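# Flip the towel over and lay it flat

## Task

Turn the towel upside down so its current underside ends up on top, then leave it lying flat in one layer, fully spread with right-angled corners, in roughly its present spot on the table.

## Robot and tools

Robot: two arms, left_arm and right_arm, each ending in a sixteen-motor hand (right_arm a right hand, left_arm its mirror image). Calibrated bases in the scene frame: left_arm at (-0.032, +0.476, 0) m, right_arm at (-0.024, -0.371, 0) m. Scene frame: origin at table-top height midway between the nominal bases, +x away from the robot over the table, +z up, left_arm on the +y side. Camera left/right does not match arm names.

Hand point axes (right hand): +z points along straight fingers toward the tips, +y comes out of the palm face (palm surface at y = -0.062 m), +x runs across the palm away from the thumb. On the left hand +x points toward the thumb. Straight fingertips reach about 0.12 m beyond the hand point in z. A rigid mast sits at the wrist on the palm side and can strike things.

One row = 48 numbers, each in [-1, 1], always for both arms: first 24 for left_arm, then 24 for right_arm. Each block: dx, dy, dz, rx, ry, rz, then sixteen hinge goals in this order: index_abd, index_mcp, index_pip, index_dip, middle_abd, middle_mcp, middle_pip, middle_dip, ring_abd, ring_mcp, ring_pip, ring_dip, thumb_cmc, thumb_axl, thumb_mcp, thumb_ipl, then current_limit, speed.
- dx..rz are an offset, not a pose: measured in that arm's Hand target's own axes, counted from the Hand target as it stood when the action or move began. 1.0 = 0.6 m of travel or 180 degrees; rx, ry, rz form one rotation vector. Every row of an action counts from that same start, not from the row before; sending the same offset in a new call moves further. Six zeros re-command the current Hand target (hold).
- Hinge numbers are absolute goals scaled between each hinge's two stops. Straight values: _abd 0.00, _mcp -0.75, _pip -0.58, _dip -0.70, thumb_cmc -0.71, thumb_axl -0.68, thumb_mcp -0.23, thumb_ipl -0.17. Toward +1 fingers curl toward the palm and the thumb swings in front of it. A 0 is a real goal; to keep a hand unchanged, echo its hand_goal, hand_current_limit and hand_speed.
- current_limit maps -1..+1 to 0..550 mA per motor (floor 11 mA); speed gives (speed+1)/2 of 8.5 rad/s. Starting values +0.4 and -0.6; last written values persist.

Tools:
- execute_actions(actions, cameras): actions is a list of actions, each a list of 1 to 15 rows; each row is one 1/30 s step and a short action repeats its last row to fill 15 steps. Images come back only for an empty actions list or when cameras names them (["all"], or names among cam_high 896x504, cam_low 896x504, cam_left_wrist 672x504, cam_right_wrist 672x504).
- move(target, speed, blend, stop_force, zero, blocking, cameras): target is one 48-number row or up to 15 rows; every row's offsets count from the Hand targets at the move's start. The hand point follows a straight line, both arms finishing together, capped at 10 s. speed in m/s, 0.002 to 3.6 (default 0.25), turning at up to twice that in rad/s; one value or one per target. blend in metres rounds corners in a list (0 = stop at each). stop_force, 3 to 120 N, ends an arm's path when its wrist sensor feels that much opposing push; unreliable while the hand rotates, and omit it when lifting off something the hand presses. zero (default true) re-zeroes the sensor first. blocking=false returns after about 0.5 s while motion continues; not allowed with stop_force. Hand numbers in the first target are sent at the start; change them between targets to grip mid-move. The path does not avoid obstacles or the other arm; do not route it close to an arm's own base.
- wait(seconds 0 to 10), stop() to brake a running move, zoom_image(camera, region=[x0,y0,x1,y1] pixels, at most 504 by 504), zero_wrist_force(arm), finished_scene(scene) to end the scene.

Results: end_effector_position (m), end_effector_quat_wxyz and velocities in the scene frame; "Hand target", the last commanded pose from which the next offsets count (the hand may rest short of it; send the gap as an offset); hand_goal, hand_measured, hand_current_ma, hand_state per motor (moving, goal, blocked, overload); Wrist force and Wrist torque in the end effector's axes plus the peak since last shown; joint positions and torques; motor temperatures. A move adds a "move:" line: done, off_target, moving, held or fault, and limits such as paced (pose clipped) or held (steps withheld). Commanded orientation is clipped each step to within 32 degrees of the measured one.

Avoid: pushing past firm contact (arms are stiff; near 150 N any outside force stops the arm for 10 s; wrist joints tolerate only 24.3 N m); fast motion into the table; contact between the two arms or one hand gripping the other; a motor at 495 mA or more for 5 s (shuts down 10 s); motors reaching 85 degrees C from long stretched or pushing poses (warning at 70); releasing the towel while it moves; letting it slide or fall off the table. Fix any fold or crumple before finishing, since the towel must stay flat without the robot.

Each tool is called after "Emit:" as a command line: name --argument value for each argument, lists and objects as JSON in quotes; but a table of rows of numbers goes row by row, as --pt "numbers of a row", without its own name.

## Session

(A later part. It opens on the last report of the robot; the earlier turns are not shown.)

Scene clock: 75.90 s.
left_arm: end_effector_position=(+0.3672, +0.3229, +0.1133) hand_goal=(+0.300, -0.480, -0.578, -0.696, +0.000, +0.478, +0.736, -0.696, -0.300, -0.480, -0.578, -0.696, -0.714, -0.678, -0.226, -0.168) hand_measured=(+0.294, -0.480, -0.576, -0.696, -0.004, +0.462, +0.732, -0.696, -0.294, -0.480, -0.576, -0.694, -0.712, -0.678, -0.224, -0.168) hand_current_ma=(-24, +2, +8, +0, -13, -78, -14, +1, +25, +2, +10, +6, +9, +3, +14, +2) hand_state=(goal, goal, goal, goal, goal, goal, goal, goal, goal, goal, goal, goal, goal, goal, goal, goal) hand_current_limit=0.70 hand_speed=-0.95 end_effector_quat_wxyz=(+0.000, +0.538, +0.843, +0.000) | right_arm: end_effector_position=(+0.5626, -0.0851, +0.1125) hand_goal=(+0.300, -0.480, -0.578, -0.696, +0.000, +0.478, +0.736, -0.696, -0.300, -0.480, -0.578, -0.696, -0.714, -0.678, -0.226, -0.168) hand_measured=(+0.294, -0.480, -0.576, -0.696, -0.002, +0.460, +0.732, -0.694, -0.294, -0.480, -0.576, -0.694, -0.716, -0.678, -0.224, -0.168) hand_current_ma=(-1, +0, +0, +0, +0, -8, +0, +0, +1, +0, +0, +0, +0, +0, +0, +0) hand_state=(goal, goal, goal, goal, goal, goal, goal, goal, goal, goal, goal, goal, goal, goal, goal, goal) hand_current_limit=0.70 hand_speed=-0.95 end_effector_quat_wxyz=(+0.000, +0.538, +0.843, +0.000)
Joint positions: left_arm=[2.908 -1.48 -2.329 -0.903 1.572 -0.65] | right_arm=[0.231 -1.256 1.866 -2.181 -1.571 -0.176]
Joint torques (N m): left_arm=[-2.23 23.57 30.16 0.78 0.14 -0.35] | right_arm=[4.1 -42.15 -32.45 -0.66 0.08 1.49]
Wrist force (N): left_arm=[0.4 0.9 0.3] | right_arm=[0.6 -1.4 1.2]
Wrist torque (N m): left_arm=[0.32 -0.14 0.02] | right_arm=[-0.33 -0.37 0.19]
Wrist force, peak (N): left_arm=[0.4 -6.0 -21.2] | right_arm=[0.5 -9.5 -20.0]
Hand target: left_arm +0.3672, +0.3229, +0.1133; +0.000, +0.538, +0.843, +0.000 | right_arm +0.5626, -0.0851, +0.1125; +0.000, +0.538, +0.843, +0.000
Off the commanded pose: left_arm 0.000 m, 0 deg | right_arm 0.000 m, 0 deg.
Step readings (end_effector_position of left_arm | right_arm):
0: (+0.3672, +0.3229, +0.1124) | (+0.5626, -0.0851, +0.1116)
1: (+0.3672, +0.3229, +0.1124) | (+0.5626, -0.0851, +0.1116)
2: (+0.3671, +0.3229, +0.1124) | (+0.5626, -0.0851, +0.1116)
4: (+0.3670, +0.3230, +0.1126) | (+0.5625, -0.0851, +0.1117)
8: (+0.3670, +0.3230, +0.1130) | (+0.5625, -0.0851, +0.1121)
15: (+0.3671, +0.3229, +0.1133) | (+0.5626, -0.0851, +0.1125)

Emit:
move --target '[0,0,-0.007,0,0,0, 0.217,-0.479,-0.577,-0.696, 0,0.479,0.737,-0.696, -0.217,-0.479,-0.577,-0.696, -0.714,-0.678,-0.226,-0.168, 0.7,-0.7, 0,0,-0.007,0,0,0, 0.217,-0.479,-0.577,-0.696, 0,0.479,0.737,-0.696, -0.217,-0.479,-0.577,-0.696, -0.714,-0.678,-0.226,-0.168, 0.7,-0.7]' --speed 0.05

Emit:
move --target '[0,0,0.012,0,0,0, 0.217,-0.479,-0.577,-0.696, 0,0.479,0.737,-0.696, -0.217,-0.479,-0.577,-0.696, -0.714,-0.678,-0.226,-0.168, 0.7,-0.7, 0,0,0.012,0,0,0, 0.217,-0.479,-0.577,-0.696, 0,0.479,0.737,-0.696, -0.217,-0.479,-0.577,-0.696, -0.714,-0.678,-0.226,-0.168, 0.7,-0.7]' --speed 0.015 --stop_force 3

Emit:
move --target '[0,0,0.0095,0,0,0, 0.41,-0.479,-0.577,-0.696, 0,0.479,0.737,-0.696, -0.41,-0.479,-0.577,-0.696, -0.714,-0.678,-0.226,-0.168, 0.7,-0.96, 0,0,0.0095,0,0,0, 0.41,-0.479,-0.577,-0.696, 0,0.479,0.737,-0.696, -0.41,-0.479,-0.577,-0.696, -0.714,-0.678,-0.226,-0.168, 0.7,-0.96]' --speed 0.0045 --stop_force 10 --cameras '["cam_left_wrist","cam_right_wrist"]'

Emit:
zoom_image --camera "cam_left_wrist" --region '[240, 20, 440, 160]'

Emit:
zoom_image --camera "cam_right_wrist" --region '[250, 20, 450, 160]'

Scene clock: 78.13 s.
left_arm: end_effector_position=(+0.3672, +0.3229, +0.1175) hand_goal=(+0.216, -0.480, -0.578, -0.696, +0.000, +0.478, +0.736, -0.696, -0.218, -0.480, -0.578, -0.696, -0.714, -0.678, -0.226, -0.168) hand_measured=(+0.218, -0.480, -0.576, -0.696, -0.004, +0.462, +0.732, -0.696, -0.220, -0.480, -0.576, -0.694, -0.712, -0.678, -0.224, -0.168) hand_current_ma=(+9, +2, +8, +0, -13, -78, -14, +1, -9, +2, +10, +6, +9, +3, +14, +2) hand_state=(goal, goal, goal, goal, goal, goal, goal, goal, goal, goal, goal, goal, goal, goal, goal, goal) hand_current_limit=0.70 hand_speed=-0.70 end_effector_quat_wxyz=(+0.000, +0.538, +0.843, +0.000) | right_arm: end_effector_position=(+0.5626, -0.0851, +0.1167) hand_goal=(+0.216, -0.480, -0.578, -0.696, +0.000, +0.478, +0.736, -0.696, -0.218, -0.480, -0.578, -0.696, -0.714, -0.678, -0.226, -0.168) hand_measured=(+0.218, -0.480, -0.576, -0.696, -0.002, +0.460, +0.732, -0.694, -0.220, -0.480, -0.576, -0.694, -0.716, -0.678, -0.224, -0.168) hand_current_ma=(+0, +0, +0, +0, +0, -8, +0, +0, +0, +0, +0, +0, +0, +0, +0, +0) hand_state=(goal, goal, goal, goal, goal, goal, goal, goal, goal, goal, goal, goal, goal, goal, goal, goal) hand_current_limit=0.70 hand_speed=-0.70 end_effector_quat_wxyz=(+0.000, +0.538, +0.843, +0.000)
Joint positions: left_arm=[2.908 -1.472 -2.323 -0.918 1.572 -0.65] | right_arm=[0.231 -1.262 1.861 -2.171 -1.571 -0.176]
Joint torques (N m): left_arm=[-1.63 23.09 32.28 0.85 0.4 -0.7] | right_arm=[3.98 -43.46 -33.18 -0.6 -0.06 1.49]
Wrist force (N): left_arm=[0.6 0.9 0.4] | right_arm=[0.6 -1.6 1.3]
Wrist torque (N m): left_arm=[0.32 -0.16 0.03] | right_arm=[-0.35 -0.36 0.17]
Wrist force, peak (N): left_arm=[0.5 0.9 -1.6] | right_arm=[0.7 -1.5 1.4]
Hand target: left_arm +0.3672, +0.3229, +0.1175; +0.000, +0.538, +0.843, +0.000 | right_arm +0.5626, -0.0851, +0.1167; +0.000, +0.538, +0.843, +0.000
Off the commanded pose: left_arm 0.000 m, 0 deg | right_arm 0.000 m, 0 deg.
move: done

Scene clock: 79.57 s.
left_arm: end_effector_position=(+0.3672, +0.3229, +0.1140) hand_goal=(+0.216, -0.480, -0.578, -0.696, +0.000, +0.478, +0.736, -0.696, -0.218, -0.480, -0.578, -0.696, -0.714, -0.678, -0.226, -0.168) hand_measured=(+0.220, -0.478, -0.576, -0.696, -0.004, +0.462, +0.732, -0.696, -0.222, -0.478, -0.576, -0.694, -0.712, -0.678, -0.224, -0.168) hand_current_ma=(+13, +8, +8, +0, -13, -78, -14, +1, -13, +8, +10, +6, +9, +3, +14, +2) hand_state=(goal, goal, goal, goal, goal, goal, goal, goal, goal, goal, goal, goal, goal, goal, goal, goal) hand_current_limit=0.70 hand_speed=-0.70 end_effector_quat_wxyz=(+0.000, +0.538, +0.843, +0.000) | right_arm: end_effector_position=(+0.5627, -0.0850, +0.1132) hand_goal=(+0.216, -0.480, -0.578, -0.696, +0.000, +0.478, +0.736, -0.696, -0.218, -0.480, -0.578, -0.696, -0.714, -0.678, -0.226, -0.168) hand_measured=(+0.220, -0.478, -0.576, -0.696, -0.002, +0.460, +0.732, -0.694, -0.222, -0.478, -0.576, -0.694, -0.716, -0.678, -0.224, -0.168) hand_current_ma=(+0, +0, +0, +0, +0, -8, +0, +0, +0, +0, +0, +0, +0, +0, +0, +0) hand_state=(goal, goal, goal, goal, goal, goal, goal, goal, goal, goal, goal, goal, goal, goal, goal, goal) hand_current_limit=0.70 hand_speed=-0.70 end_effector_quat_wxyz=(+0.000, +0.538, +0.843, +0.000)
Joint positions: left_arm=[2.908 -1.479 -2.328 -0.906 1.572 -0.65] | right_arm=[0.231 -1.257 1.865 -2.18 -1.571 -0.176]
Joint torques (N m): left_arm=[-0.68 23.02 31.2 0.53 0.26 -0.42] | right_arm=[3.91 -41.68 -32.02 -0.48 -0.04 1.49]
Wrist force (N): left_arm=[0.2 0.0 -1.9] | right_arm=[0.6 -2.5 -1.4]
Wrist torque (N m): left_arm=[0.46 -0.20 0.03] | right_arm=[-0.18 -0.32 0.17]
Wrist force, peak (N): left_arm=[0.3 -1.3 -7.2] | right_arm=[0.9 -4.0 -6.6]
Hand target: left_arm +0.3672, +0.3229, +0.1140; +0.000, +0.538, +0.843, +0.000 (not the last commanded pose) | right_arm +0.5627, -0.0850, +0.1132; +0.000, +0.538, +0.843, +0.000 (not the last commanded pose)
Off the commanded pose: left_arm 0.004 m, 0 deg | right_arm 0.004 m, 0 deg.
move: contact (left_arm, right_arm)

Scene clock: 81.43 s.
left_arm: end_effector_position=(+0.3672, +0.3229, +0.1120) hand_goal=(+0.410, -0.480, -0.578, -0.696, +0.000, +0.478, +0.736, -0.696, -0.410, -0.480, -0.578, -0.696, -0.714, -0.678, -0.226, -0.168) hand_measured=(+0.370, -0.480, -0.576, -0.696, -0.004, +0.462, +0.732, -0.696, -0.366, -0.478, -0.574, -0.694, -0.712, -0.678, -0.224, -0.168) hand_current_ma=(-160, -3, +5, +1, -13, -78, -14, +1, +180, +6, +13, +8, +9, +3, +14, +2) hand_state=(blocked, goal, goal, goal, goal, goal, goal, goal, blocked, goal, goal, goal, goal, goal, goal, goal) hand_current_limit=0.70 hand_speed=-0.96 end_effector_quat_wxyz=(+0.000, +0.538, +0.843, +0.000) | right_arm: end_effector_position=(+0.5627, -0.0850, +0.1112) hand_goal=(+0.410, -0.480, -0.578, -0.696, +0.000, +0.478, +0.736, -0.696, -0.410, -0.480, -0.578, -0.696, -0.714, -0.678, -0.226, -0.168) hand_measured=(+0.380, -0.480, -0.576, -0.696, -0.002, +0.460, +0.732, -0.694, -0.382, -0.480, -0.576, -0.694, -0.716, -0.678, -0.224, -0.168) hand_current_ma=(-14, +0, +0, +0, +0, -8, +0, +0, +13, +0, +0, +0, +0, +0, +0, +0) hand_state=(blocked, goal, goal, goal, goal, goal, goal, goal, blocked, goal, goal, goal, goal, goal, goal, goal) hand_current_limit=0.70 hand_speed=-0.96 end_effector_quat_wxyz=(+0.000, +0.538, +0.843, +0.000)
Joint positions: left_arm=[2.908 -1.483 -2.331 -0.898 1.572 -0.65] | right_arm=[0.231 -1.254 1.867 -2.185 -1.571 -0.176]
Joint torques (N m): left_arm=[0.08 24.9 31.41 2.09 -0.13 -0.03] | right_arm=[3.37 -42.38 -33.37 -0.57 -0.1 1.41]
Wrist force (N): left_arm=[0.3 0.9 0.2] | right_arm=[0.5 -1.3 1.3]
Wrist torque (N m): left_arm=[0.33 -0.17 0.02] | right_arm=[-0.31 -0.35 0.18]
Wrist force, peak (N): left_arm=[-3.7 -3.2 -13.6] | right_arm=[4.4 -5.9 -12.8]
Hand target: left_arm +0.3672, +0.3229, +0.1120; +0.000, +0.538, +0.843, +0.000 (not the last commanded pose) | right_arm +0.5627, -0.0850, +0.1112; +0.000, +0.538, +0.843, +0.000 (not the last commanded pose)
Off the commanded pose: left_arm 0.004 m, 0 deg | right_arm 0.004 m, 0 deg.
move: contact (left_arm, right_arm)
camera_calibration:
cam_left_wrist: T_world_to_cam=[[-0.23414, -0.971212, 0.0438872, 0.358004], [-0.645734, 0.189103, 0.739776, 0.0464083], [-0.726778, 0.144872, -0.671421, 0.416201], [0, 0, 0, 1]] pos_world=[0.416276, 0.278626, 0.229403]
cam_right_wrist: T_world_to_cam=[[0.903783, -0.425308, -0.0478402, -0.50388], [-0.252287, -0.619709, 0.743177, -0.0443417], [-0.345726, -0.659602, -0.667382, 0.341631], [0, 0, 0, 1]] pos_world=[0.562322, -0.0164429, 0.236846]
Images, in order (width x height): cam_left_wrist 672x504, cam_right_wrist 672x504.

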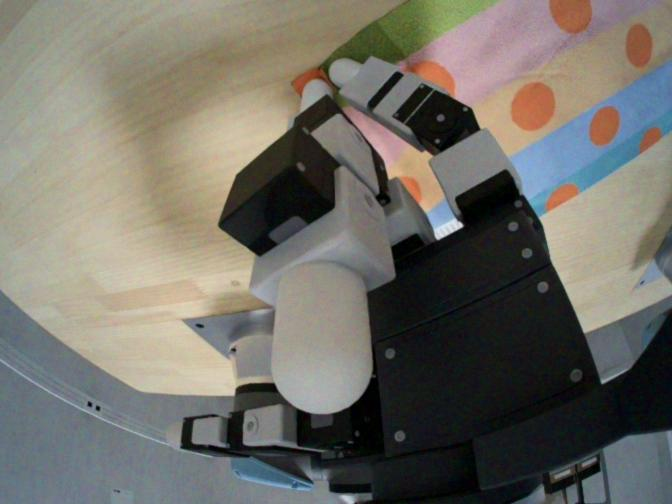

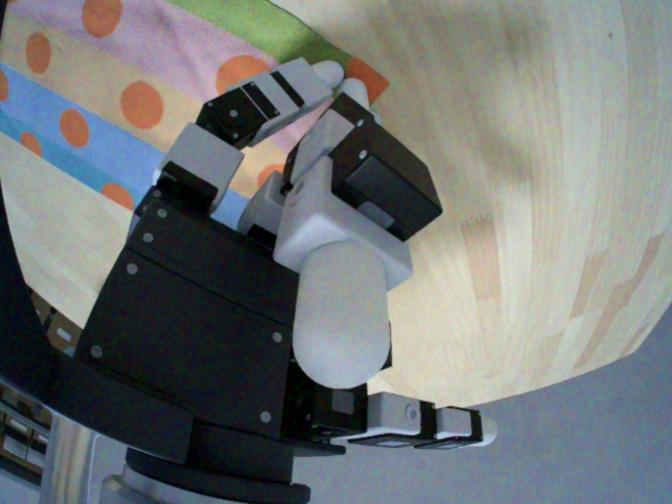

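Scaled by 2.520 from the camera's 672x504 image, which has a finer 960x720 frame.

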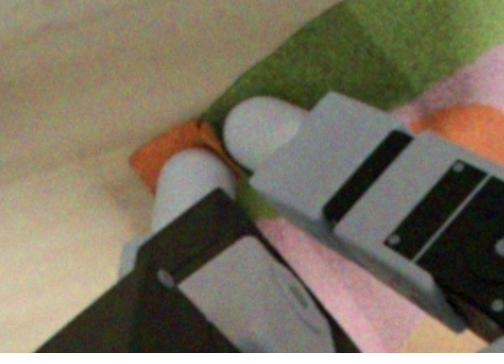

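Scaled by 2.520 from the camera's 672x504 image, which has a finer 960x720 frame.

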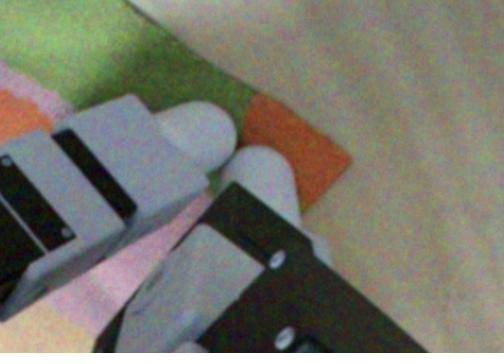

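Emit:
move --target '[0,0,0,0,0,0, 0.5,-0.479,-0.577,-0.696, 0,0.479,0.737,-0.696, -0.5,-0.479,-0.577,-0.696, -0.714,-0.678,-0.226,-0.168, 0.6,-0.96, 0,0,-0.01,0,0,0, 0.217,-0.479,-0.577,-0.696, 0,0.479,0.737,-0.696, -0.217,-0.479,-0.577,-0.696, -0.714,-0.678,-0.226,-0.168, 0.7,-0.7]' --speed 0.05

Emit:
move --target '[0,0,-0.05,0,0,0, 0.5,-0.479,-0.577,-0.696, 0,0.479,0.737,-0.696, -0.5,-0.479,-0.577,-0.696, -0.714,-0.678,-0.226,-0.168, 0.6,-0.96, 0,0,0,0,0,0, 0.217,-0.479,-0.577,-0.696, 0,0.479,0.737,-0.696, -0.217,-0.479,-0.577,-0.696, -0.714,-0.678,-0.226,-0.168, 0.7,-0.7]' --speed 0.05 --cameras '["cam_low","cam_left_wrist"]'

Emit:
zoom_image --camera "cam_left_wrist" --region '[240, 20, 440, 160]'

Scene clock: 82.80 s.
left_arm: end_effector_position=(+0.3672, +0.3229, +0.1120) hand_goal=(+0.500, -0.480, -0.578, -0.696, +0.000, +0.478, +0.736, -0.696, -0.500, -0.480, -0.578, -0.696, -0.714, -0.678, -0.226, -0.168) hand_measured=(+0.376, -0.480, -0.576, -0.696, -0.004, +0.462, +0.732, -0.696, -0.370, -0.478, -0.574, -0.694, -0.712, -0.678, -0.224, -0.168) hand_current_ma=(-440, -4, +5, +1, -13, -78, -14, +1, +440, +6, +13, +8, +9, +3, +14, +2) hand_state=(blocked, goal, goal, goal, goal, goal, goal, goal, blocked, goal, goal, goal, goal, goal, goal, goal) hand_current_limit=0.60 hand_speed=-0.96 end_effector_quat_wxyz=(+0.000, +0.538, +0.843, +0.000) | right_arm: end_effector_position=(+0.5627, -0.0850, +0.1172) hand_goal=(+0.216, -0.480, -0.578, -0.696, +0.000, +0.478, +0.736, -0.696, -0.218, -0.480, -0.578, -0.696, -0.714, -0.678, -0.226, -0.168) hand_measured=(+0.218, -0.480, -0.576, -0.696, -0.002, +0.460, +0.732, -0.694, -0.220, -0.480, -0.576, -0.694, -0.716, -0.678, -0.224, -0.168) hand_current_ma=(+0, +0, +0, +0, +0, -8, +0, +0, +0, +0, +0, +0, +0, +0, +0, +0) hand_state=(goal, goal, goal, goal, goal, goal, goal, goal, goal, goal, goal, goal, goal, goal, goal, goal) hand_current_limit=0.70 hand_speed=-0.70 end_effector_quat_wxyz=(+0.000, +0.538, +0.843, +0.000)
Joint positions: left_arm=[2.908 -1.483 -2.331 -0.898 1.572 -0.65] | right_arm=[0.231 -1.262 1.86 -2.17 -1.571 -0.176]
Joint torques (N m): left_arm=[0.02 24.33 30.97 3.89 0.02 -0.37] | right_arm=[4.31 -42.43 -33.34 -0.49 -0.15 1.54]
Wrist force (N): left_arm=[0.6 0.8 0.3] | right_arm=[0.5 -1.3 1.2]
Wrist torque (N m): left_arm=[0.31 -0.19 0.04] | right_arm=[-0.31 -0.35 0.17]
Wrist force, peak (N): left_arm=[0.5 1.1 0.5] | right_arm=[0.7 -1.6 1.4]
Hand target: left_arm +0.3672, +0.3229, +0.1120; +0.000, +0.538, +0.843, +0.000 | right_arm +0.5627, -0.0850, +0.1172; +0.000, +0.538, +0.843, +0.000
Off the commanded pose: left_arm 0.000 m, 0 deg | right_arm 0.000 m, 0 deg.
move: done

Scene clock: 83.83 s.
left_arm: end_effector_position=(+0.3672, +0.3229, +0.1419) hand_goal=(+0.500, -0.480, -0.578, -0.696, +0.000, +0.478, +0.736, -0.696, -0.500, -0.480, -0.578, -0.696, -0.714, -0.678, -0.226, -0.168) hand_measured=(+0.376, -0.482, -0.578, -0.696, -0.004, +0.462, +0.732, -0.696, -0.370, -0.480, -0.576, -0.694, -0.712, -0.678, -0.224, -0.168) hand_current_ma=(-440, -9, +3, +1, -13, -78, -14, +1, +440, +3, +10, +8, +9, +3, +14, +2) hand_state=(blocked, goal, goal, goal, goal, goal, goal, goal, blocked, goal, goal, goal, goal, goal, goal, goal) hand_current_limit=0.60 hand_speed=-0.96 end_effector_quat_wxyz=(+0.000, +0.538, +0.843, +0.000) | right_arm: end_effector_position=(+0.5627, -0.0850, +0.1172) hand_goal=(+0.216, -0.480, -0.578, -0.696, +0.000, +0.478, +0.736, -0.696, -0.218, -0.480, -0.578, -0.696, -0.714, -0.678, -0.226, -0.168) hand_measured=(+0.218, -0.480, -0.576, -0.696, -0.002, +0.460, +0.732, -0.694, -0.220, -0.480, -0.576, -0.694, -0.716, -0.678, -0.224, -0.168) hand_current_ma=(+0, +0, +0, +0, +0, -8, +0, +0, +0, +0, +0, +0, +0, +0, +0, +0) hand_state=(goal, goal, goal, goal, goal, goal, goal, goal, goal, goal, goal, goal, goal, goal, goal, goal) hand_current_limit=0.70 hand_speed=-0.70 end_effector_quat_wxyz=(+0.000, +0.538, +0.843, +0.000)
Joint positions: left_arm=[2.908 -1.428 -2.284 -1.001 1.572 -0.65] | right_arm=[0.231 -1.262 1.86 -2.17 -1.571 -0.176]
Joint torques (N m): left_arm=[-10.9 21.86 33.29 0.74 1.06 -0.49] | right_arm=[5.66 -41.99 -33.52 -0.56 -0.07 2]
Wrist force (N): left_arm=[0.4 0.6 0.6] | right_arm=[0.5 -1.5 1.3]
Wrist torque (N m): left_arm=[0.28 -0.17 0.04] | right_arm=[-0.35 -0.36 0.17]
Wrist force, peak (N): left_arm=[0.2 0.8 0.7] | right_arm=[0.8 -1.6 1.3]
Hand target: left_arm +0.3672, +0.3229, +0.1420; +0.000, +0.538, +0.843, +0.000 | right_arm +0.5627, -0.0850, +0.1172; +0.000, +0.538, +0.843, +0.000
Off the commanded pose: left_arm 0.000 m, 0 deg | right_arm 0.000 m, 0 deg.
move: done
camera_calibration:
cam_left_wrist: T_world_to_cam=[[-0.23414, -0.971212, 0.0438872, 0.356692], [-0.645734, 0.189103, 0.739776, 0.024289], [-0.726778, 0.144872, -0.671421, 0.436277], [0, 0, 0, 1]] pos_world=[0.416276, 0.278626, 0.259303]
Images, in order (width x height): cam_low 896x504, cam_left_wrist 672x504.

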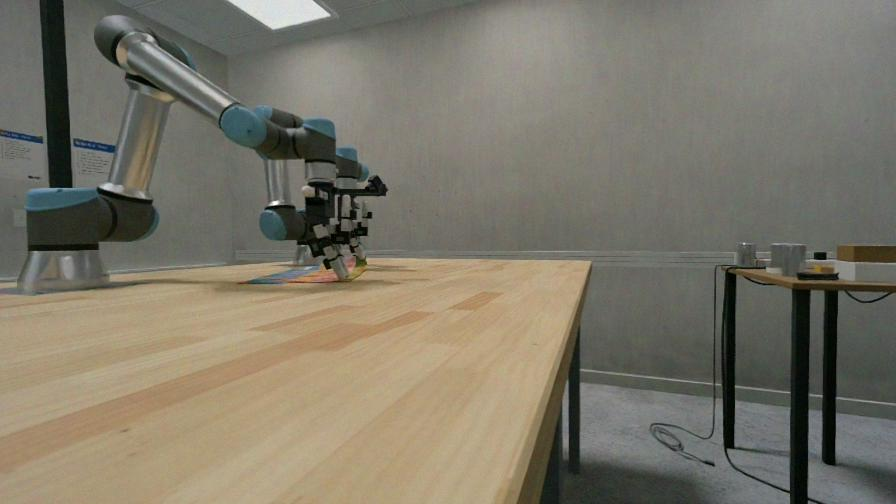

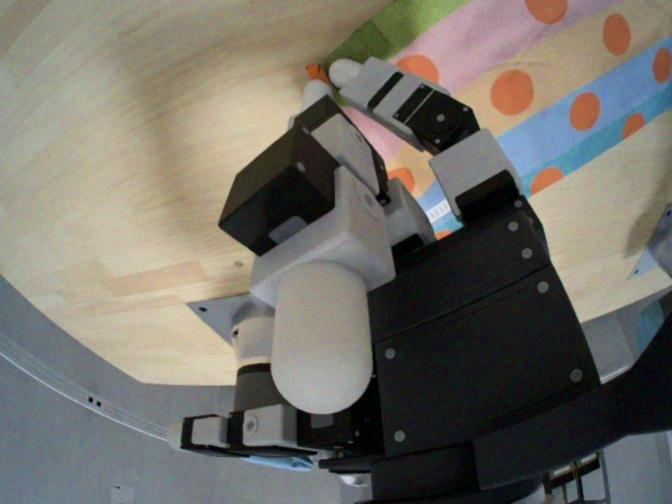

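Scaled by 2.520 from the camera's 672x504 image, which has a finer 960x720 frame.

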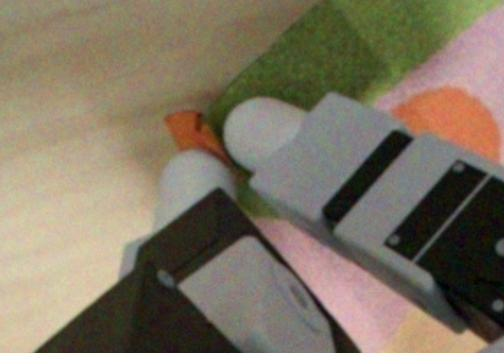

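Emit:
move --target '[0,0,0,0,0,0, 0.5,-0.479,-0.577,-0.696, 0,0.479,0.737,-0.696, -0.5,-0.479,-0.577,-0.696, -0.714,-0.678,-0.226,-0.168, 0.6,-0.96, 0,0,0.012,0,0,0, 0.217,-0.479,-0.577,-0.696, 0,0.479,0.737,-0.696, -0.217,-0.479,-0.577,-0.696, -0.714,-0.678,-0.226,-0.168, 0.7,-0.7]' --speed 0.015 --stop_force 4

Emit:
move --target '[0,0,0,0,0,0, 0.5,-0.479,-0.577,-0.696, 0,0.479,0.737,-0.696, -0.5,-0.479,-0.577,-0.696, -0.714,-0.678,-0.226,-0.168, 0.6,-0.96, 0,0,0.0105,0,0,0, 0.42,-0.479,-0.577,-0.696, 0,0.479,0.737,-0.696, -0.42,-0.479,-0.577,-0.696, -0.714,-0.678,-0.226,-0.168, 0.75,-0.96]' --speed 0.005 --stop_force 14 --cameras '["cam_right_wrist"]'

Emit:
zoom_image --camera "cam_right_wrist" --region '[250, 20, 450, 160]'

Scene clock: 86.17 s.
left_arm: end_effector_position=(+0.3672, +0.3229, +0.1420) hand_goal=(+0.500, -0.480, -0.578, -0.696, +0.000, +0.478, +0.736, -0.696, -0.500, -0.480, -0.578, -0.696, -0.714, -0.678, -0.226, -0.168) hand_measured=(+0.376, -0.482, -0.578, -0.696, -0.004, +0.462, +0.732, -0.696, -0.370, -0.480, -0.576, -0.694, -0.712, -0.678, -0.224, -0.168) hand_current_ma=(-440, -9, +3, +1, -13, -78, -14, +1, +440, +3, +10, +8, +9, +3, +14, +2) hand_state=(blocked, goal, goal, goal, goal, goal, goal, goal, blocked, goal, goal, goal, goal, goal, goal, goal) hand_current_limit=0.60 hand_speed=-0.96 end_effector_quat_wxyz=(+0.000, +0.538, +0.843, +0.000) | right_arm: end_effector_position=(+0.5627, -0.0850, +0.1131) hand_goal=(+0.216, -0.480, -0.578, -0.696, +0.000, +0.478, +0.736, -0.696, -0.218, -0.480, -0.578, -0.696, -0.714, -0.678, -0.226, -0.168) hand_measured=(+0.220, -0.478, -0.576, -0.696, -0.002, +0.460, +0.732, -0.694, -0.222, -0.478, -0.576, -0.694, -0.716, -0.678, -0.224, -0.168) hand_current_ma=(+0, +0, +0, +0, +0, -8, +0, +0, +0, +0, +0, +0, +0, +0, +0, +0) hand_state=(goal, goal, goal, goal, goal, goal, goal, goal, goal, goal, goal, goal, goal, goal, goal, goal) hand_current_limit=0.70 hand_speed=-0.70 end_effector_quat_wxyz=(+0.000, +0.538, +0.843, +0.000)
Joint positions: left_arm=[2.908 -1.428 -2.284 -1.001 1.572 -0.65] | right_arm=[0.231 -1.257 1.865 -2.18 -1.571 -0.176]
Joint torques (N m): left_arm=[1.87 23.53 32.4 1.18 -2.16 1.49] | right_arm=[5.3 -40.77 -32.17 -0.4 -0.2 2.03]
Wrist force (N): left_arm=[0.5 0.8 0.5] | right_arm=[0.7 -2.9 -2.2]
Wrist torque (N m): left_arm=[0.32 -0.19 0.04] | right_arm=[-0.14 -0.28 0.16]
Wrist force, peak (N): left_arm=[0.6 0.6 0.9] | right_arm=[0.6 -4.8 -8.3]
Hand target: left_arm +0.3672, +0.3229, +0.1420; +0.000, +0.538, +0.843, +0.000 | right_arm +0.5627, -0.0850, +0.1131; +0.000, +0.538, +0.843, +0.000 (not the last commanded pose)
Off the commanded pose: left_arm 0.000 m, 0 deg | right_arm 0.003 m, 0 deg.
move: contact (right_arm)

Scene clock: 88.00 s.
left_arm: end_effector_position=(+0.3672, +0.3229, +0.1420) hand_goal=(+0.500, -0.480, -0.578, -0.696, +0.000, +0.478, +0.736, -0.696, -0.500, -0.480, -0.578, -0.696, -0.714, -0.678, -0.226, -0.168) hand_measured=(+0.378, -0.482, -0.578, -0.696, -0.004, +0.462, +0.732, -0.696, -0.370, -0.480, -0.576, -0.694, -0.712, -0.678, -0.224, -0.168) hand_current_ma=(-440, -9, +3, +1, -13, -78, -14, +1, +440, +3, +10, +8, +9, +3, +14, +2) hand_state=(blocked, goal, goal, goal, goal, goal, goal, goal, blocked, goal, goal, goal, goal, goal, goal, goal) hand_current_limit=0.60 hand_speed=-0.96 end_effector_quat_wxyz=(+0.000, +0.538, +0.843, +0.000) | right_arm: end_effector_position=(+0.5627, -0.0850, +0.1109) hand_goal=(+0.420, -0.480, -0.578, -0.696, +0.000, +0.478, +0.736, -0.696, -0.420, -0.480, -0.578, -0.696, -0.714, -0.678, -0.226, -0.168) hand_measured=(+0.384, -0.480, -0.576, -0.694, -0.002, +0.460, +0.732, -0.694, -0.380, -0.480, -0.576, -0.694, -0.716, -0.678, -0.224, -0.168) hand_current_ma=(-20, +0, +0, +0, +0, -8, +0, +0, +25, +0, +0, +0, +0, +0, +0, +0) hand_state=(blocked, goal, goal, goal, goal, goal, goal, goal, blocked, goal, goal, goal, goal, goal, goal, goal) hand_current_limit=0.75 hand_speed=-0.96 end_effector_quat_wxyz=(+0.001, +0.538, +0.843, +0.000)
Joint positions: left_arm=[2.908 -1.428 -2.284 -1.001 1.572 -0.65] | right_arm=[0.231 -1.254 1.868 -2.186 -1.571 -0.176]
Joint torques (N m): left_arm=[6.08 23.32 32.2 0.82 -2.05 1.67] | right_arm=[0.67 -42.65 -33.61 -0.71 -1.66 2.11]
Wrist force (N): left_arm=[0.5 0.7 0.8] | right_arm=[0.6 -1.3 1.1]
Wrist torque (N m): left_arm=[0.29 -0.18 0.04] | right_arm=[-0.30 -0.37 0.19]
Wrist force, peak (N): left_arm=[0.7 0.8 0.8] | right_arm=[5.8 -8.1 -17.5]
Hand target: left_arm +0.3672, +0.3229, +0.1420; +0.000, +0.538, +0.843, +0.000 | right_arm +0.5627, -0.0850, +0.1109; +0.001, +0.538, +0.843, +0.000 (not the last commanded pose)
Off the commanded pose: left_arm 0.000 m, 0 deg | right_arm 0.004 m, 0 deg.
move: contact (right_arm)
camera_calibration:
cam_right_wrist: T_world_to_cam=[[0.903813, -0.425269, -0.047618, -0.503963], [-0.252451, -0.619733, 0.743101, -0.0440101], [-0.345528, -0.659604, -0.667483, 0.341343], [0, 0, 0, 1]] pos_world=[0.562322, -0.0164429, 0.236547]
Images, in order (width x height): cam_right_wrist 672x504.

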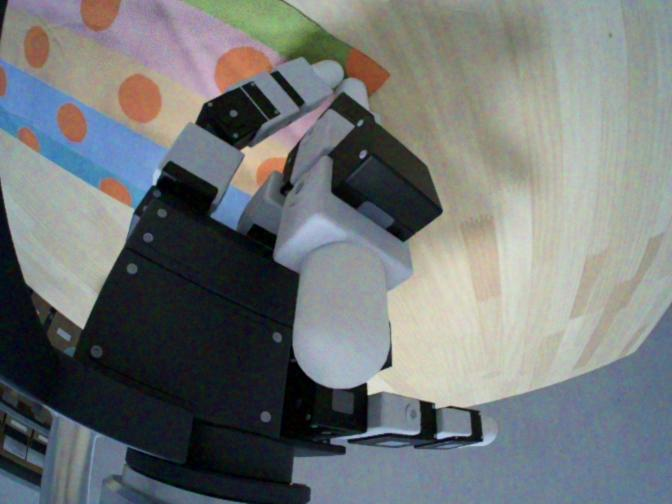

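Scaled by 2.520 from the camera's 672x504 image, which has a finer 960x720 frame.

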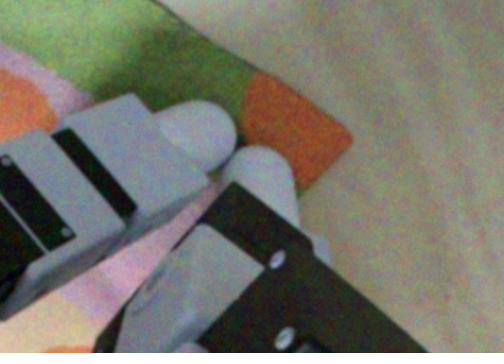

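Emit:
move --target '[0,0,0,0,0,0, 0.5,-0.479,-0.577,-0.696, 0,0.479,0.737,-0.696, -0.5,-0.479,-0.577,-0.696, -0.714,-0.678,-0.226,-0.168, 0.6,-0.96, 0,0,-0.01,0,0,0, 0.217,-0.479,-0.577,-0.696, 0,0.479,0.737,-0.696, -0.217,-0.479,-0.577,-0.696, -0.714,-0.678,-0.226,-0.168, 0.7,-0.7]' --speed 0.05

Emit:
move --target '[0,0,0,0,0,0, 0.5,-0.479,-0.577,-0.696, 0,0.479,0.737,-0.696, -0.5,-0.479,-0.577,-0.696, -0.714,-0.678,-0.226,-0.168, 0.6,-0.96, 0,0,0.012,0,0,0, 0.217,-0.479,-0.577,-0.696, 0,0.479,0.737,-0.696, -0.217,-0.479,-0.577,-0.696, -0.714,-0.678,-0.226,-0.168, 0.7,-0.7]' --speed 0.015 --stop_force 4

Emit:
move --target '[0,0,0,0,0,0, 0.5,-0.479,-0.577,-0.696, 0,0.479,0.737,-0.696, -0.5,-0.479,-0.577,-0.696, -0.714,-0.678,-0.226,-0.168, 0.6,-0.96, 0,0,0.0105,0,0,0, 0.6,-0.479,-0.577,-0.696, 0,0.479,0.737,-0.696, -0.6,-0.479,-0.577,-0.696, -0.714,-0.678,-0.226,-0.168, 0.75,-0.95]' --speed 0.0035 --stop_force 18 --cameras '["cam_right_wrist"]'

Emit:
zoom_image --camera "cam_right_wrist" --region '[250, 20, 450, 160]'

Scene clock: 91.10 s.
left_arm: end_effector_position=(+0.3672, +0.3229, +0.1420) hand_goal=(+0.500, -0.480, -0.578, -0.696, +0.000, +0.478, +0.736, -0.696, -0.500, -0.480, -0.578, -0.696, -0.714, -0.678, -0.226, -0.168) hand_measured=(+0.378, -0.482, -0.578, -0.696, -0.004, +0.462, +0.732, -0.696, -0.370, -0.480, -0.576, -0.694, -0.712, -0.678, -0.224, -0.168) hand_current_ma=(-440, -9, +3, +1, -13, -78, -14, +1, +440, +3, +10, +8, +9, +3, +14, +2) hand_state=(blocked, goal, goal, goal, goal, goal, goal, goal, blocked, goal, goal, goal, goal, goal, goal, goal) hand_current_limit=0.60 hand_speed=-0.96 end_effector_quat_wxyz=(+0.000, +0.538, +0.843, +0.000) | right_arm: end_effector_position=(+0.5627, -0.0850, +0.1169) hand_goal=(+0.216, -0.480, -0.578, -0.696, +0.000, +0.478, +0.736, -0.696, -0.218, -0.480, -0.578, -0.696, -0.714, -0.678, -0.226, -0.168) hand_measured=(+0.218, -0.480, -0.576, -0.694, -0.002, +0.460, +0.732, -0.694, -0.220, -0.480, -0.576, -0.694, -0.716, -0.678, -0.224, -0.168) hand_current_ma=(+0, +0, +0, +0, +0, -8, +0, +0, +0, +0, +0, +0, +0, +0, +0, +0) hand_state=(goal, goal, goal, goal, goal, goal, goal, goal, goal, goal, goal, goal, goal, goal, goal, goal) hand_current_limit=0.70 hand_speed=-0.70 end_effector_quat_wxyz=(+0.001, +0.538, +0.843, +0.000)
Joint positions: left_arm=[2.908 -1.428 -2.284 -1.001 1.572 -0.65] | right_arm=[0.231 -1.262 1.861 -2.171 -1.571 -0.176]
Joint torques (N m): left_arm=[6.66 22.26 30.52 1.21 -2.27 1.53] | right_arm=[-9.8 -42.74 -33.09 -0.52 -1.6 2.26]
Wrist force (N): left_arm=[0.5 0.6 0.6] | right_arm=[0.6 -1.3 1.2]
Wrist torque (N m): left_arm=[0.29 -0.18 0.04] | right_arm=[-0.31 -0.36 0.18]
Wrist force, peak (N): left_arm=[0.6 0.9 0.7] | right_arm=[0.8 -1.9 -1.2]
Hand target: left_arm +0.3672, +0.3229, +0.1420; +0.000, +0.538, +0.843, +0.000 | right_arm +0.5627, -0.0850, +0.1169; +0.001, +0.538, +0.843, +0.000
Off the commanded pose: left_arm 0.000 m, 0 deg | right_arm 0.000 m, 0 deg.
move: done

Scene clock: 92.57 s.
left_arm: end_effector_position=(+0.3672, +0.3229, +0.1420) hand_goal=(+0.500, -0.480, -0.578, -0.696, +0.000, +0.478, +0.736, -0.696, -0.500, -0.480, -0.578, -0.696, -0.714, -0.678, -0.226, -0.168) hand_measured=(+0.378, -0.482, -0.578, -0.696, -0.004, +0.462, +0.732, -0.696, -0.370, -0.480, -0.576, -0.694, -0.712, -0.678, -0.224, -0.168) hand_current_ma=(-440, -9, +3, +1, -13, -78, -14, +1, +440, +3, +10, +8, +9, +3, +14, +2) hand_state=(blocked, goal, goal, goal, goal, goal, goal, goal, blocked, goal, goal, goal, goal, goal, goal, goal) hand_current_limit=0.60 hand_speed=-0.96 end_effector_quat_wxyz=(+0.000, +0.538, +0.843, +0.000) | right_arm: end_effector_position=(+0.5628, -0.0850, +0.1130) hand_goal=(+0.216, -0.480, -0.578, -0.696, +0.000, +0.478, +0.736, -0.696, -0.218, -0.480, -0.578, -0.696, -0.714, -0.678, -0.226, -0.168) hand_measured=(+0.220, -0.478, -0.576, -0.694, -0.002, +0.460, +0.732, -0.694, -0.222, -0.478, -0.576, -0.694, -0.716, -0.678, -0.224, -0.168) hand_current_ma=(+0, +0, +0, +0, +0, -8, +0, +0, +0, +0, +0, +0, +0, +0, +0, +0) hand_state=(goal, goal, goal, goal, goal, goal, goal, goal, goal, goal, goal, goal, goal, goal, goal, goal) hand_current_limit=0.70 hand_speed=-0.70 end_effector_quat_wxyz=(+0.001, +0.538, +0.843, +0.000)
Joint positions: left_arm=[2.908 -1.428 -2.284 -1.001 1.572 -0.65] | right_arm=[0.231 -1.256 1.865 -2.181 -1.571 -0.176]
Joint torques (N m): left_arm=[6.79 21.7 29.83 1.35 -2.16 1.62] | right_arm=[-9.68 -40.05 -32.04 -0.37 -1.18 2.04]
Wrist force (N): left_arm=[0.5 0.8 0.5] | right_arm=[0.6 -3.0 -2.4]
Wrist torque (N m): left_arm=[0.32 -0.18 0.04] | right_arm=[-0.11 -0.28 0.15]
Wrist force, peak (N): left_arm=[0.7 0.7 0.9] | right_arm=[0.6 -4.9 -8.6]
Hand target: left_arm +0.3672, +0.3229, +0.1420; +0.000, +0.538, +0.843, +0.000 | right_arm +0.5628, -0.0850, +0.1130; +0.001, +0.538, +0.843, +0.000 (not the last commanded pose)
Off the commanded pose: left_arm 0.000 m, 0 deg | right_arm 0.003 m, 0 deg.
move: contact (right_arm)

Scene clock: 95.80 s.
left_arm: end_effector_position=(+0.3672, +0.3229, +0.1420) hand_goal=(+0.500, -0.480, -0.578, -0.696, +0.000, +0.478, +0.736, -0.696, -0.500, -0.480, -0.578, -0.696, -0.714, -0.678, -0.226, -0.168) hand_measured=(+0.378, -0.482, -0.578, -0.696, -0.004, +0.462, +0.732, -0.696, -0.370, -0.480, -0.576, -0.694, -0.712, -0.678, -0.224, -0.168) hand_current_ma=(-440, -9, +3, +1, -13, -78, -14, +1, +440, +3, +10, +8, +9, +3, +14, +2) hand_state=(blocked, goal, goal, goal, goal, goal, goal, goal, blocked, goal, goal, goal, goal, goal, goal, goal) hand_current_limit=0.60 hand_speed=-0.96 end_effector_quat_wxyz=(+0.000, +0.538, +0.843, +0.000) | right_arm: end_effector_position=(+0.5628, -0.0850, +0.1072) hand_goal=(+0.600, -0.480, -0.578, -0.696, +0.000, +0.478, +0.736, -0.696, -0.600, -0.480, -0.578, -0.696, -0.714, -0.678, -0.226, -0.168) hand_measured=(+0.396, -0.474, -0.576, -0.694, -0.002, +0.460, +0.732, -0.694, -0.394, -0.474, -0.576, -0.694, -0.716, -0.678, -0.224, -0.168) hand_current_ma=(-481, +1, +0, +0, +0, -8, +0, +0, +481, +1, +0, +0, +0, +0, +0, +0) hand_state=(blocked, goal, goal, goal, goal, goal, goal, goal, blocked, goal, goal, goal, goal, goal, goal, goal) hand_current_limit=0.75 hand_speed=-0.95 end_effector_quat_wxyz=(+0.001, +0.538, +0.843, +0.000)
Joint positions: left_arm=[2.908 -1.428 -2.284 -1.001 1.572 -0.65] | right_arm=[0.231 -1.248 1.872 -2.196 -1.571 -0.176]
Joint torques (N m): left_arm=[6.92 21.32 27.95 0.83 -2.24 1.49] | right_arm=[-9.62 -30.06 -25.9 0.29 -0.28 1.47]
Wrist force (N): left_arm=[0.4 0.6 0.8] | right_arm=[1.0 -10.8 -21.2]
Wrist torque (N m): left_arm=[0.27 -0.16 0.03] | right_arm=[0.99 0.16 0.00]
Wrist force, peak (N): left_arm=[0.5 1.0 0.7] | right_arm=[0.6 -10.8 -23.3]
Hand target: left_arm +0.3672, +0.3229, +0.1420; +0.000, +0.538, +0.843, +0.000 | right_arm +0.5628, -0.0850, +0.1072; +0.001, +0.538, +0.843, +0.000
Off the commanded pose: left_arm 0.000 m, 0 deg | right_arm 0.000 m, 0 deg.
move: contact (right_arm)
camera_calibration:
cam_right_wrist: T_world_to_cam=[[0.903834, -0.425255, -0.0473584, -0.50421], [-0.25268, -0.619786, 0.742979, -0.0411049], [-0.345308, -0.659563, -0.667637, 0.338786], [0, 0, 0, 1]] pos_world=[0.562321, -0.0164431, 0.232848]
Images, in order (width x height): cam_right_wrist 672x504.

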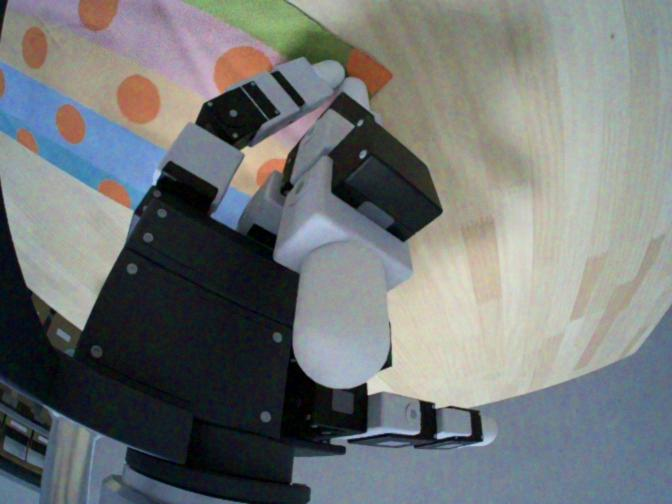

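Scaled by 2.520 from the camera's 672x504 image, which has a finer 960x720 frame.

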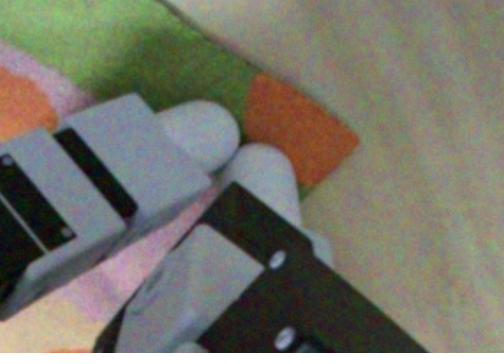

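Emit:
execute_actions --actions '[]'

Scene clock: 96.93 s.
left_arm: end_effector_position=(+0.3672, +0.3229, +0.1420) hand_goal=(+0.500, -0.480, -0.578, -0.696, +0.000, +0.478, +0.736, -0.696, -0.500, -0.480, -0.578, -0.696, -0.714, -0.678, -0.226, -0.168) hand_measured=(+0.378, -0.482, -0.578, -0.696, -0.004, +0.462, +0.732, -0.696, -0.370, -0.480, -0.576, -0.694, -0.712, -0.678, -0.224, -0.168) hand_current_ma=(-440, -9, +3, +1, -13, -78, -14, +1, +440, +3, +10, +8, +9, +3, +14, +2) hand_state=(blocked, goal, goal, goal, goal, goal, goal, goal, blocked, goal, goal, goal, goal, goal, goal, goal) hand_current_limit=0.60 hand_speed=-0.96 end_effector_quat_wxyz=(+0.000, +0.538, +0.843, +0.000) | right_arm: end_effector_position=(+0.5628, -0.0850, +0.1072) hand_goal=(+0.600, -0.480, -0.578, -0.696, +0.000, +0.478, +0.736, -0.696, -0.600, -0.480, -0.578, -0.696, -0.714, -0.678, -0.226, -0.168) hand_measured=(+0.396, -0.474, -0.576, -0.694, -0.002, +0.460, +0.732, -0.694, -0.394, -0.474, -0.576, -0.694, -0.716, -0.678, -0.224, -0.168) hand_current_ma=(-481, +1, +0, +0, +0, -8, +0, +0, +481, +1, +0, +0, +0, +0, +0, +0) hand_state=(blocked, goal, goal, goal, goal, goal, goal, goal, blocked, goal, goal, goal, goal, goal, goal, goal) hand_current_limit=0.75 hand_speed=-0.95 end_effector_quat_wxyz=(+0.001, +0.538, +0.843, +0.000)
Joint positions: left_arm=[2.908 -1.428 -2.284 -1.001 1.572 -0.65] | right_arm=[0.231 -1.248 1.872 -2.196 -1.571 -0.176]
Joint velocities: within noise
Joint torques (N m): left_arm=[6.61 21.27 27.11 1.33 -2.1 1.5] | right_arm=[-10.08 -30.27 -26.42 0.08 -0.16 1.72]
Motor temperatures (°C): left_arm=[34 37 36 40 34 44] | right_arm=[31 31 36 36 40 46]
Wrist force (N): left_arm=[0.6 0.8 0.7] | right_arm=[0.9 -11.0 -21.1]
Wrist torque (N m): left_arm=[0.30 -0.19 0.05] | right_arm=[0.96 0.17 -0.01]
Wrist force, peak (N): left_arm=[0.6 0.8 0.8] | right_arm=[0.8 -10.7 -22.1]
Hand target: left_arm +0.3672, +0.3229, +0.1420; +0.000, +0.538, +0.843, +0.000 | right_arm +0.5628, -0.0850, +0.1072; +0.001, +0.538, +0.843, +0.000
Off the commanded pose: left_arm 0.000 m, 0 deg | right_arm 0.000 m, 0 deg.
camera_calibration:
cam_left_wrist: T_world_to_cam=[[-0.23407, -0.971226, 0.0439524, 0.356645], [-0.645747, 0.189106, 0.739763, 0.0242233], [-0.726789, 0.144774, -0.671431, 0.436378], [0, 0, 0, 1]] pos_world=[0.416276, 0.278626, 0.259402]
cam_right_wrist: T_world_to_cam=[[0.903819, -0.425284, -0.0473871, -0.504195], [-0.252702, -0.619827, 0.742937, -0.0410836], [-0.345331, -0.659506, -0.667681, 0.338811], [0, 0, 0, 1]] pos_world=[0.562321, -0.0164433, 0.232848]

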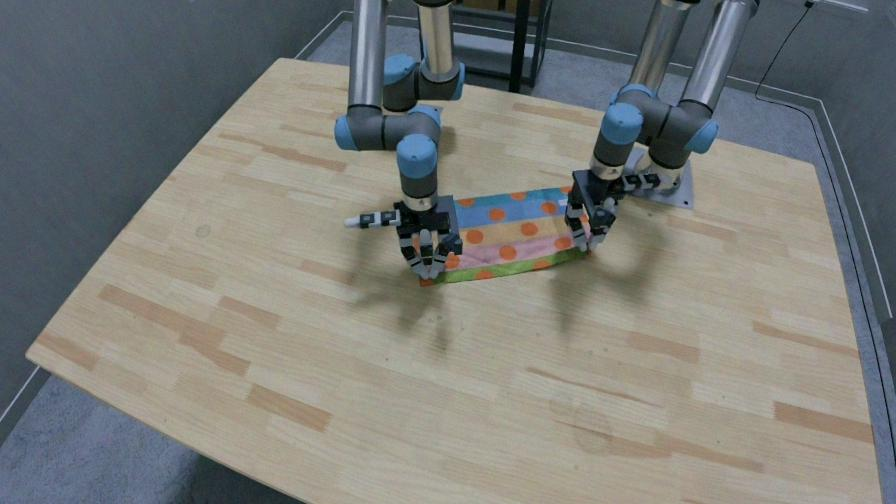

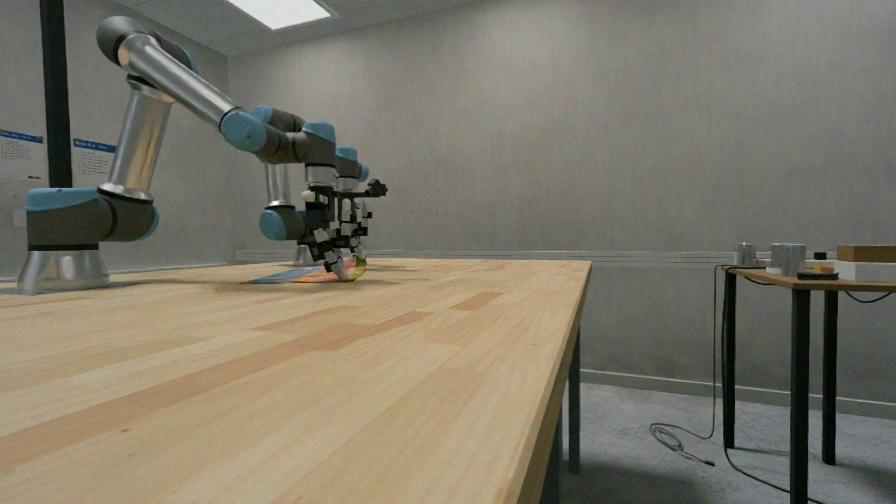

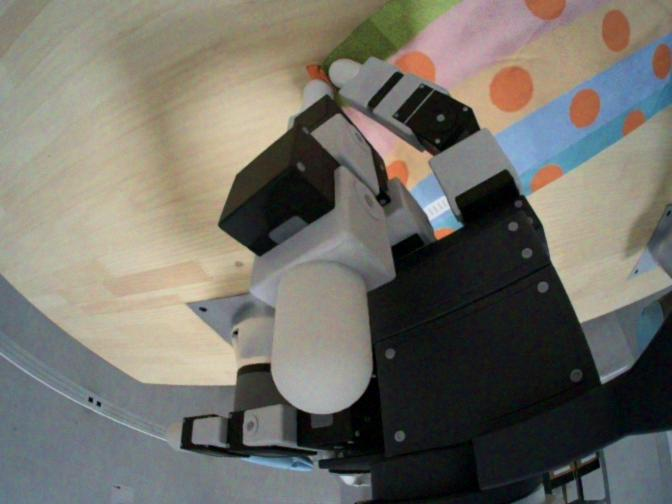

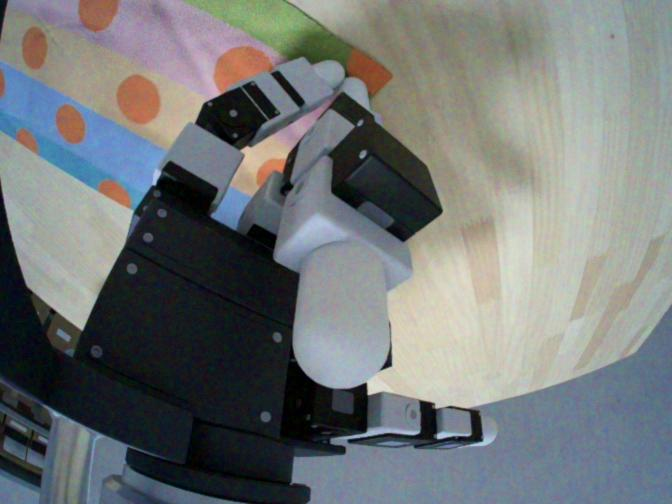

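Emit:
move --pt "0 0 0 0 0 0 0.5 -0.479 -0.577 -0.696 0 0.479 0.737 -0.696 -0.5 -0.479 -0.577 -0.696 -0.714 -0.678 -0.226 -0.168 0.6 -0.96 0 0 -0.025 0 0 0 0.217 -0.479 -0.577 -0.696 0 0.479 0.737 -0.696 -0.217 -0.479 -0.577 -0.696 -0.714 -0.678 -0.226 -0.168 0.7 -0.8" --speed 0.05 --cameras '["cam_right_wrist"]'

Emit:
zoom_image --camera "cam_right_wrist" --region '[250, 20, 450, 160]'

Scene clock: 98.70 s.
left_arm: end_effector_position=(+0.3672, +0.3229, +0.1420) hand_goal=(+0.500, -0.480, -0.578, -0.696, +0.000, +0.478, +0.736, -0.696, -0.500, -0.480, -0.578, -0.696, -0.714, -0.678, -0.226, -0.168) hand_measured=(+0.378, -0.482, -0.578, -0.696, -0.004, +0.462, +0.732, -0.696, -0.370, -0.480, -0.576, -0.694, -0.712, -0.678, -0.224, -0.168) hand_current_ma=(-440, -9, +3, +1, -13, -78, -14, +1, +440, +3, +10, +8, +9, +3, +14, +2) hand_state=(blocked, goal, goal, goal, goal, goal, goal, goal, blocked, goal, goal, goal, goal, goal, goal, goal) hand_current_limit=0.60 hand_speed=-0.96 end_effector_quat_wxyz=(+0.000, +0.538, +0.843, +0.000) | right_arm: end_effector_position=(+0.5628, -0.0850, +0.1221) hand_goal=(+0.216, -0.480, -0.578, -0.696, +0.000, +0.478, +0.736, -0.696, -0.218, -0.480, -0.578, -0.696, -0.714, -0.678, -0.226, -0.168) hand_measured=(+0.218, -0.480, -0.576, -0.694, -0.002, +0.460, +0.732, -0.694, -0.220, -0.480, -0.576, -0.694, -0.716, -0.678, -0.224, -0.168) hand_current_ma=(+0, +0, +0, +0, +0, -8, +0, +0, +0, +0, +0, +0, +0, +0, +0, +0) hand_state=(goal, goal, goal, goal, goal, goal, goal, goal, goal, goal, goal, goal, goal, goal, goal, goal) hand_current_limit=0.70 hand_speed=-0.80 end_effector_quat_wxyz=(+0.001, +0.538, +0.843, +0.000)
Joint positions: left_arm=[2.908 -1.428 -2.284 -1.001 1.572 -0.65] | right_arm=[0.231 -1.269 1.855 -2.158 -1.571 -0.176]
Joint torques (N m): left_arm=[5.16 20.89 24.34 1.34 -2.22 1.51] | right_arm=[-6.35 -41.65 -33.74 -0.54 -0.04 2.16]
Wrist force (N): left_arm=[0.6 0.6 0.6] | right_arm=[0.6 -1.5 1.4]
Wrist torque (N m): left_arm=[0.29 -0.20 0.05] | right_arm=[-0.35 -0.37 0.17]
Wrist force, peak (N): left_arm=[0.9 0.7 0.6] | right_arm=[0.8 -10.6 -22.3]
Hand target: left_arm +0.3672, +0.3229, +0.1420; +0.000, +0.538, +0.843, +0.000 | right_arm +0.5628, -0.0850, +0.1222; +0.001, +0.538, +0.843, +0.000
Off the commanded pose: left_arm 0.000 m, 0 deg | right_arm 0.000 m, 0 deg.
move: done
camera_calibration:
cam_right_wrist: T_world_to_cam=[[0.903819, -0.425284, -0.0473871, -0.503489], [-0.252702, -0.619827, 0.742937, -0.0521533], [-0.345331, -0.659506, -0.667681, 0.348759], [0, 0, 0, 1]] pos_world=[0.562321, -0.0164433, 0.247748]
Images, in order (width x height): cam_right_wrist 672x504.

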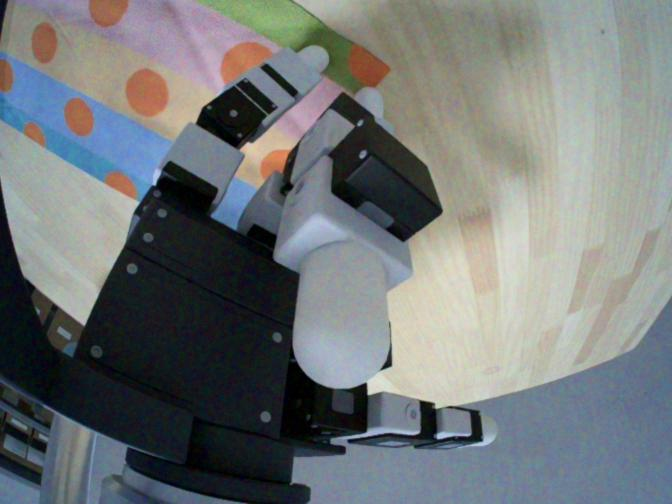

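Scaled by 2.520 from the camera's 672x504 image, which has a finer 960x720 frame.

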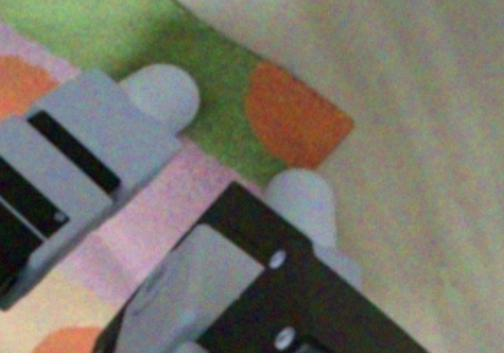

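Emit:
move --pt "0 0 0 0 0 0 0.5 -0.479 -0.577 -0.696 0 0.479 0.737 -0.696 -0.5 -0.479 -0.577 -0.696 -0.714 -0.678 -0.226 -0.168 0.6 -0.96 0 0.0067 0.018 0 0 0 0.217 -0.479 -0.577 -0.696 0 0.479 0.737 -0.696 -0.217 -0.479 -0.577 -0.696 -0.714 -0.678 -0.226 -0.168 0.7 -0.8" --speed 0.015 --stop_force 3 --cameras '[]'

Scene clock: 101.10 s.
left_arm: end_effector_position=(+0.3672, +0.3229, +0.1420) hand_goal=(+0.500, -0.480, -0.578, -0.696, +0.000, +0.478, +0.736, -0.696, -0.500, -0.480, -0.578, -0.696, -0.714, -0.678, -0.226, -0.168) hand_measured=(+0.378, -0.482, -0.578, -0.696, -0.004, +0.462, +0.732, -0.696, -0.370, -0.480, -0.576, -0.694, -0.712, -0.678, -0.224, -0.168) hand_current_ma=(-440, -9, +3, +1, -13, -78, -14, +1, +440, +3, +10, +8, +9, +3, +14, +2) hand_state=(blocked, goal, goal, goal, goal, goal, goal, goal, blocked, goal, goal, goal, goal, goal, goal, goal) hand_current_limit=0.60 hand_speed=-0.96 end_effector_quat_wxyz=(+0.000, +0.538, +0.843, +0.000) | right_arm: end_effector_position=(+0.5658, -0.0836, +0.1133) hand_goal=(+0.216, -0.480, -0.578, -0.696, +0.000, +0.478, +0.736, -0.696, -0.218, -0.480, -0.578, -0.696, -0.714, -0.678, -0.226, -0.168) hand_measured=(+0.220, -0.480, -0.576, -0.694, -0.002, +0.460, +0.732, -0.694, -0.222, -0.480, -0.576, -0.694, -0.716, -0.678, -0.224, -0.168) hand_current_ma=(+0, +0, +0, +0, +0, -8, +0, +0, +0, +0, +0, +0, +0, +0, +0, +0) hand_state=(goal, goal, goal, goal, goal, goal, goal, goal, goal, goal, goal, goal, goal, goal, goal, goal) hand_current_limit=0.70 hand_speed=-0.80 end_effector_quat_wxyz=(+0.001, +0.538, +0.843, +0.000)
Joint positions: left_arm=[2.908 -1.428 -2.284 -1.001 1.572 -0.65] | right_arm=[0.233 -1.25 1.855 -2.178 -1.571 -0.175]
Joint torques (N m): left_arm=[5.62 20.9 26.02 1.41 -2.37 1.62] | right_arm=[-7.96 -41.66 -6.5 -0.4 -0.11 -1.41]
Wrist force (N): left_arm=[0.6 0.6 0.5] | right_arm=[0.6 -2.4 -2.3]
Wrist torque (N m): left_arm=[0.28 -0.19 0.05] | right_arm=[-0.15 -0.30 0.17]
Wrist force, peak (N): left_arm=[0.8 0.8 0.9] | right_arm=[0.6 -4.7 -7.1]
Hand target: left_arm +0.3672, +0.3229, +0.1420; +0.000, +0.538, +0.843, +0.000 | right_arm +0.5658, -0.0836, +0.1133; +0.001, +0.538, +0.843, +0.000 (not the last commanded pose)
Off the commanded pose: left_arm 0.000 m, 0 deg | right_arm 0.002 m, 0 deg.
move: contact (right_arm)
No camera images: "cameras" was empty.


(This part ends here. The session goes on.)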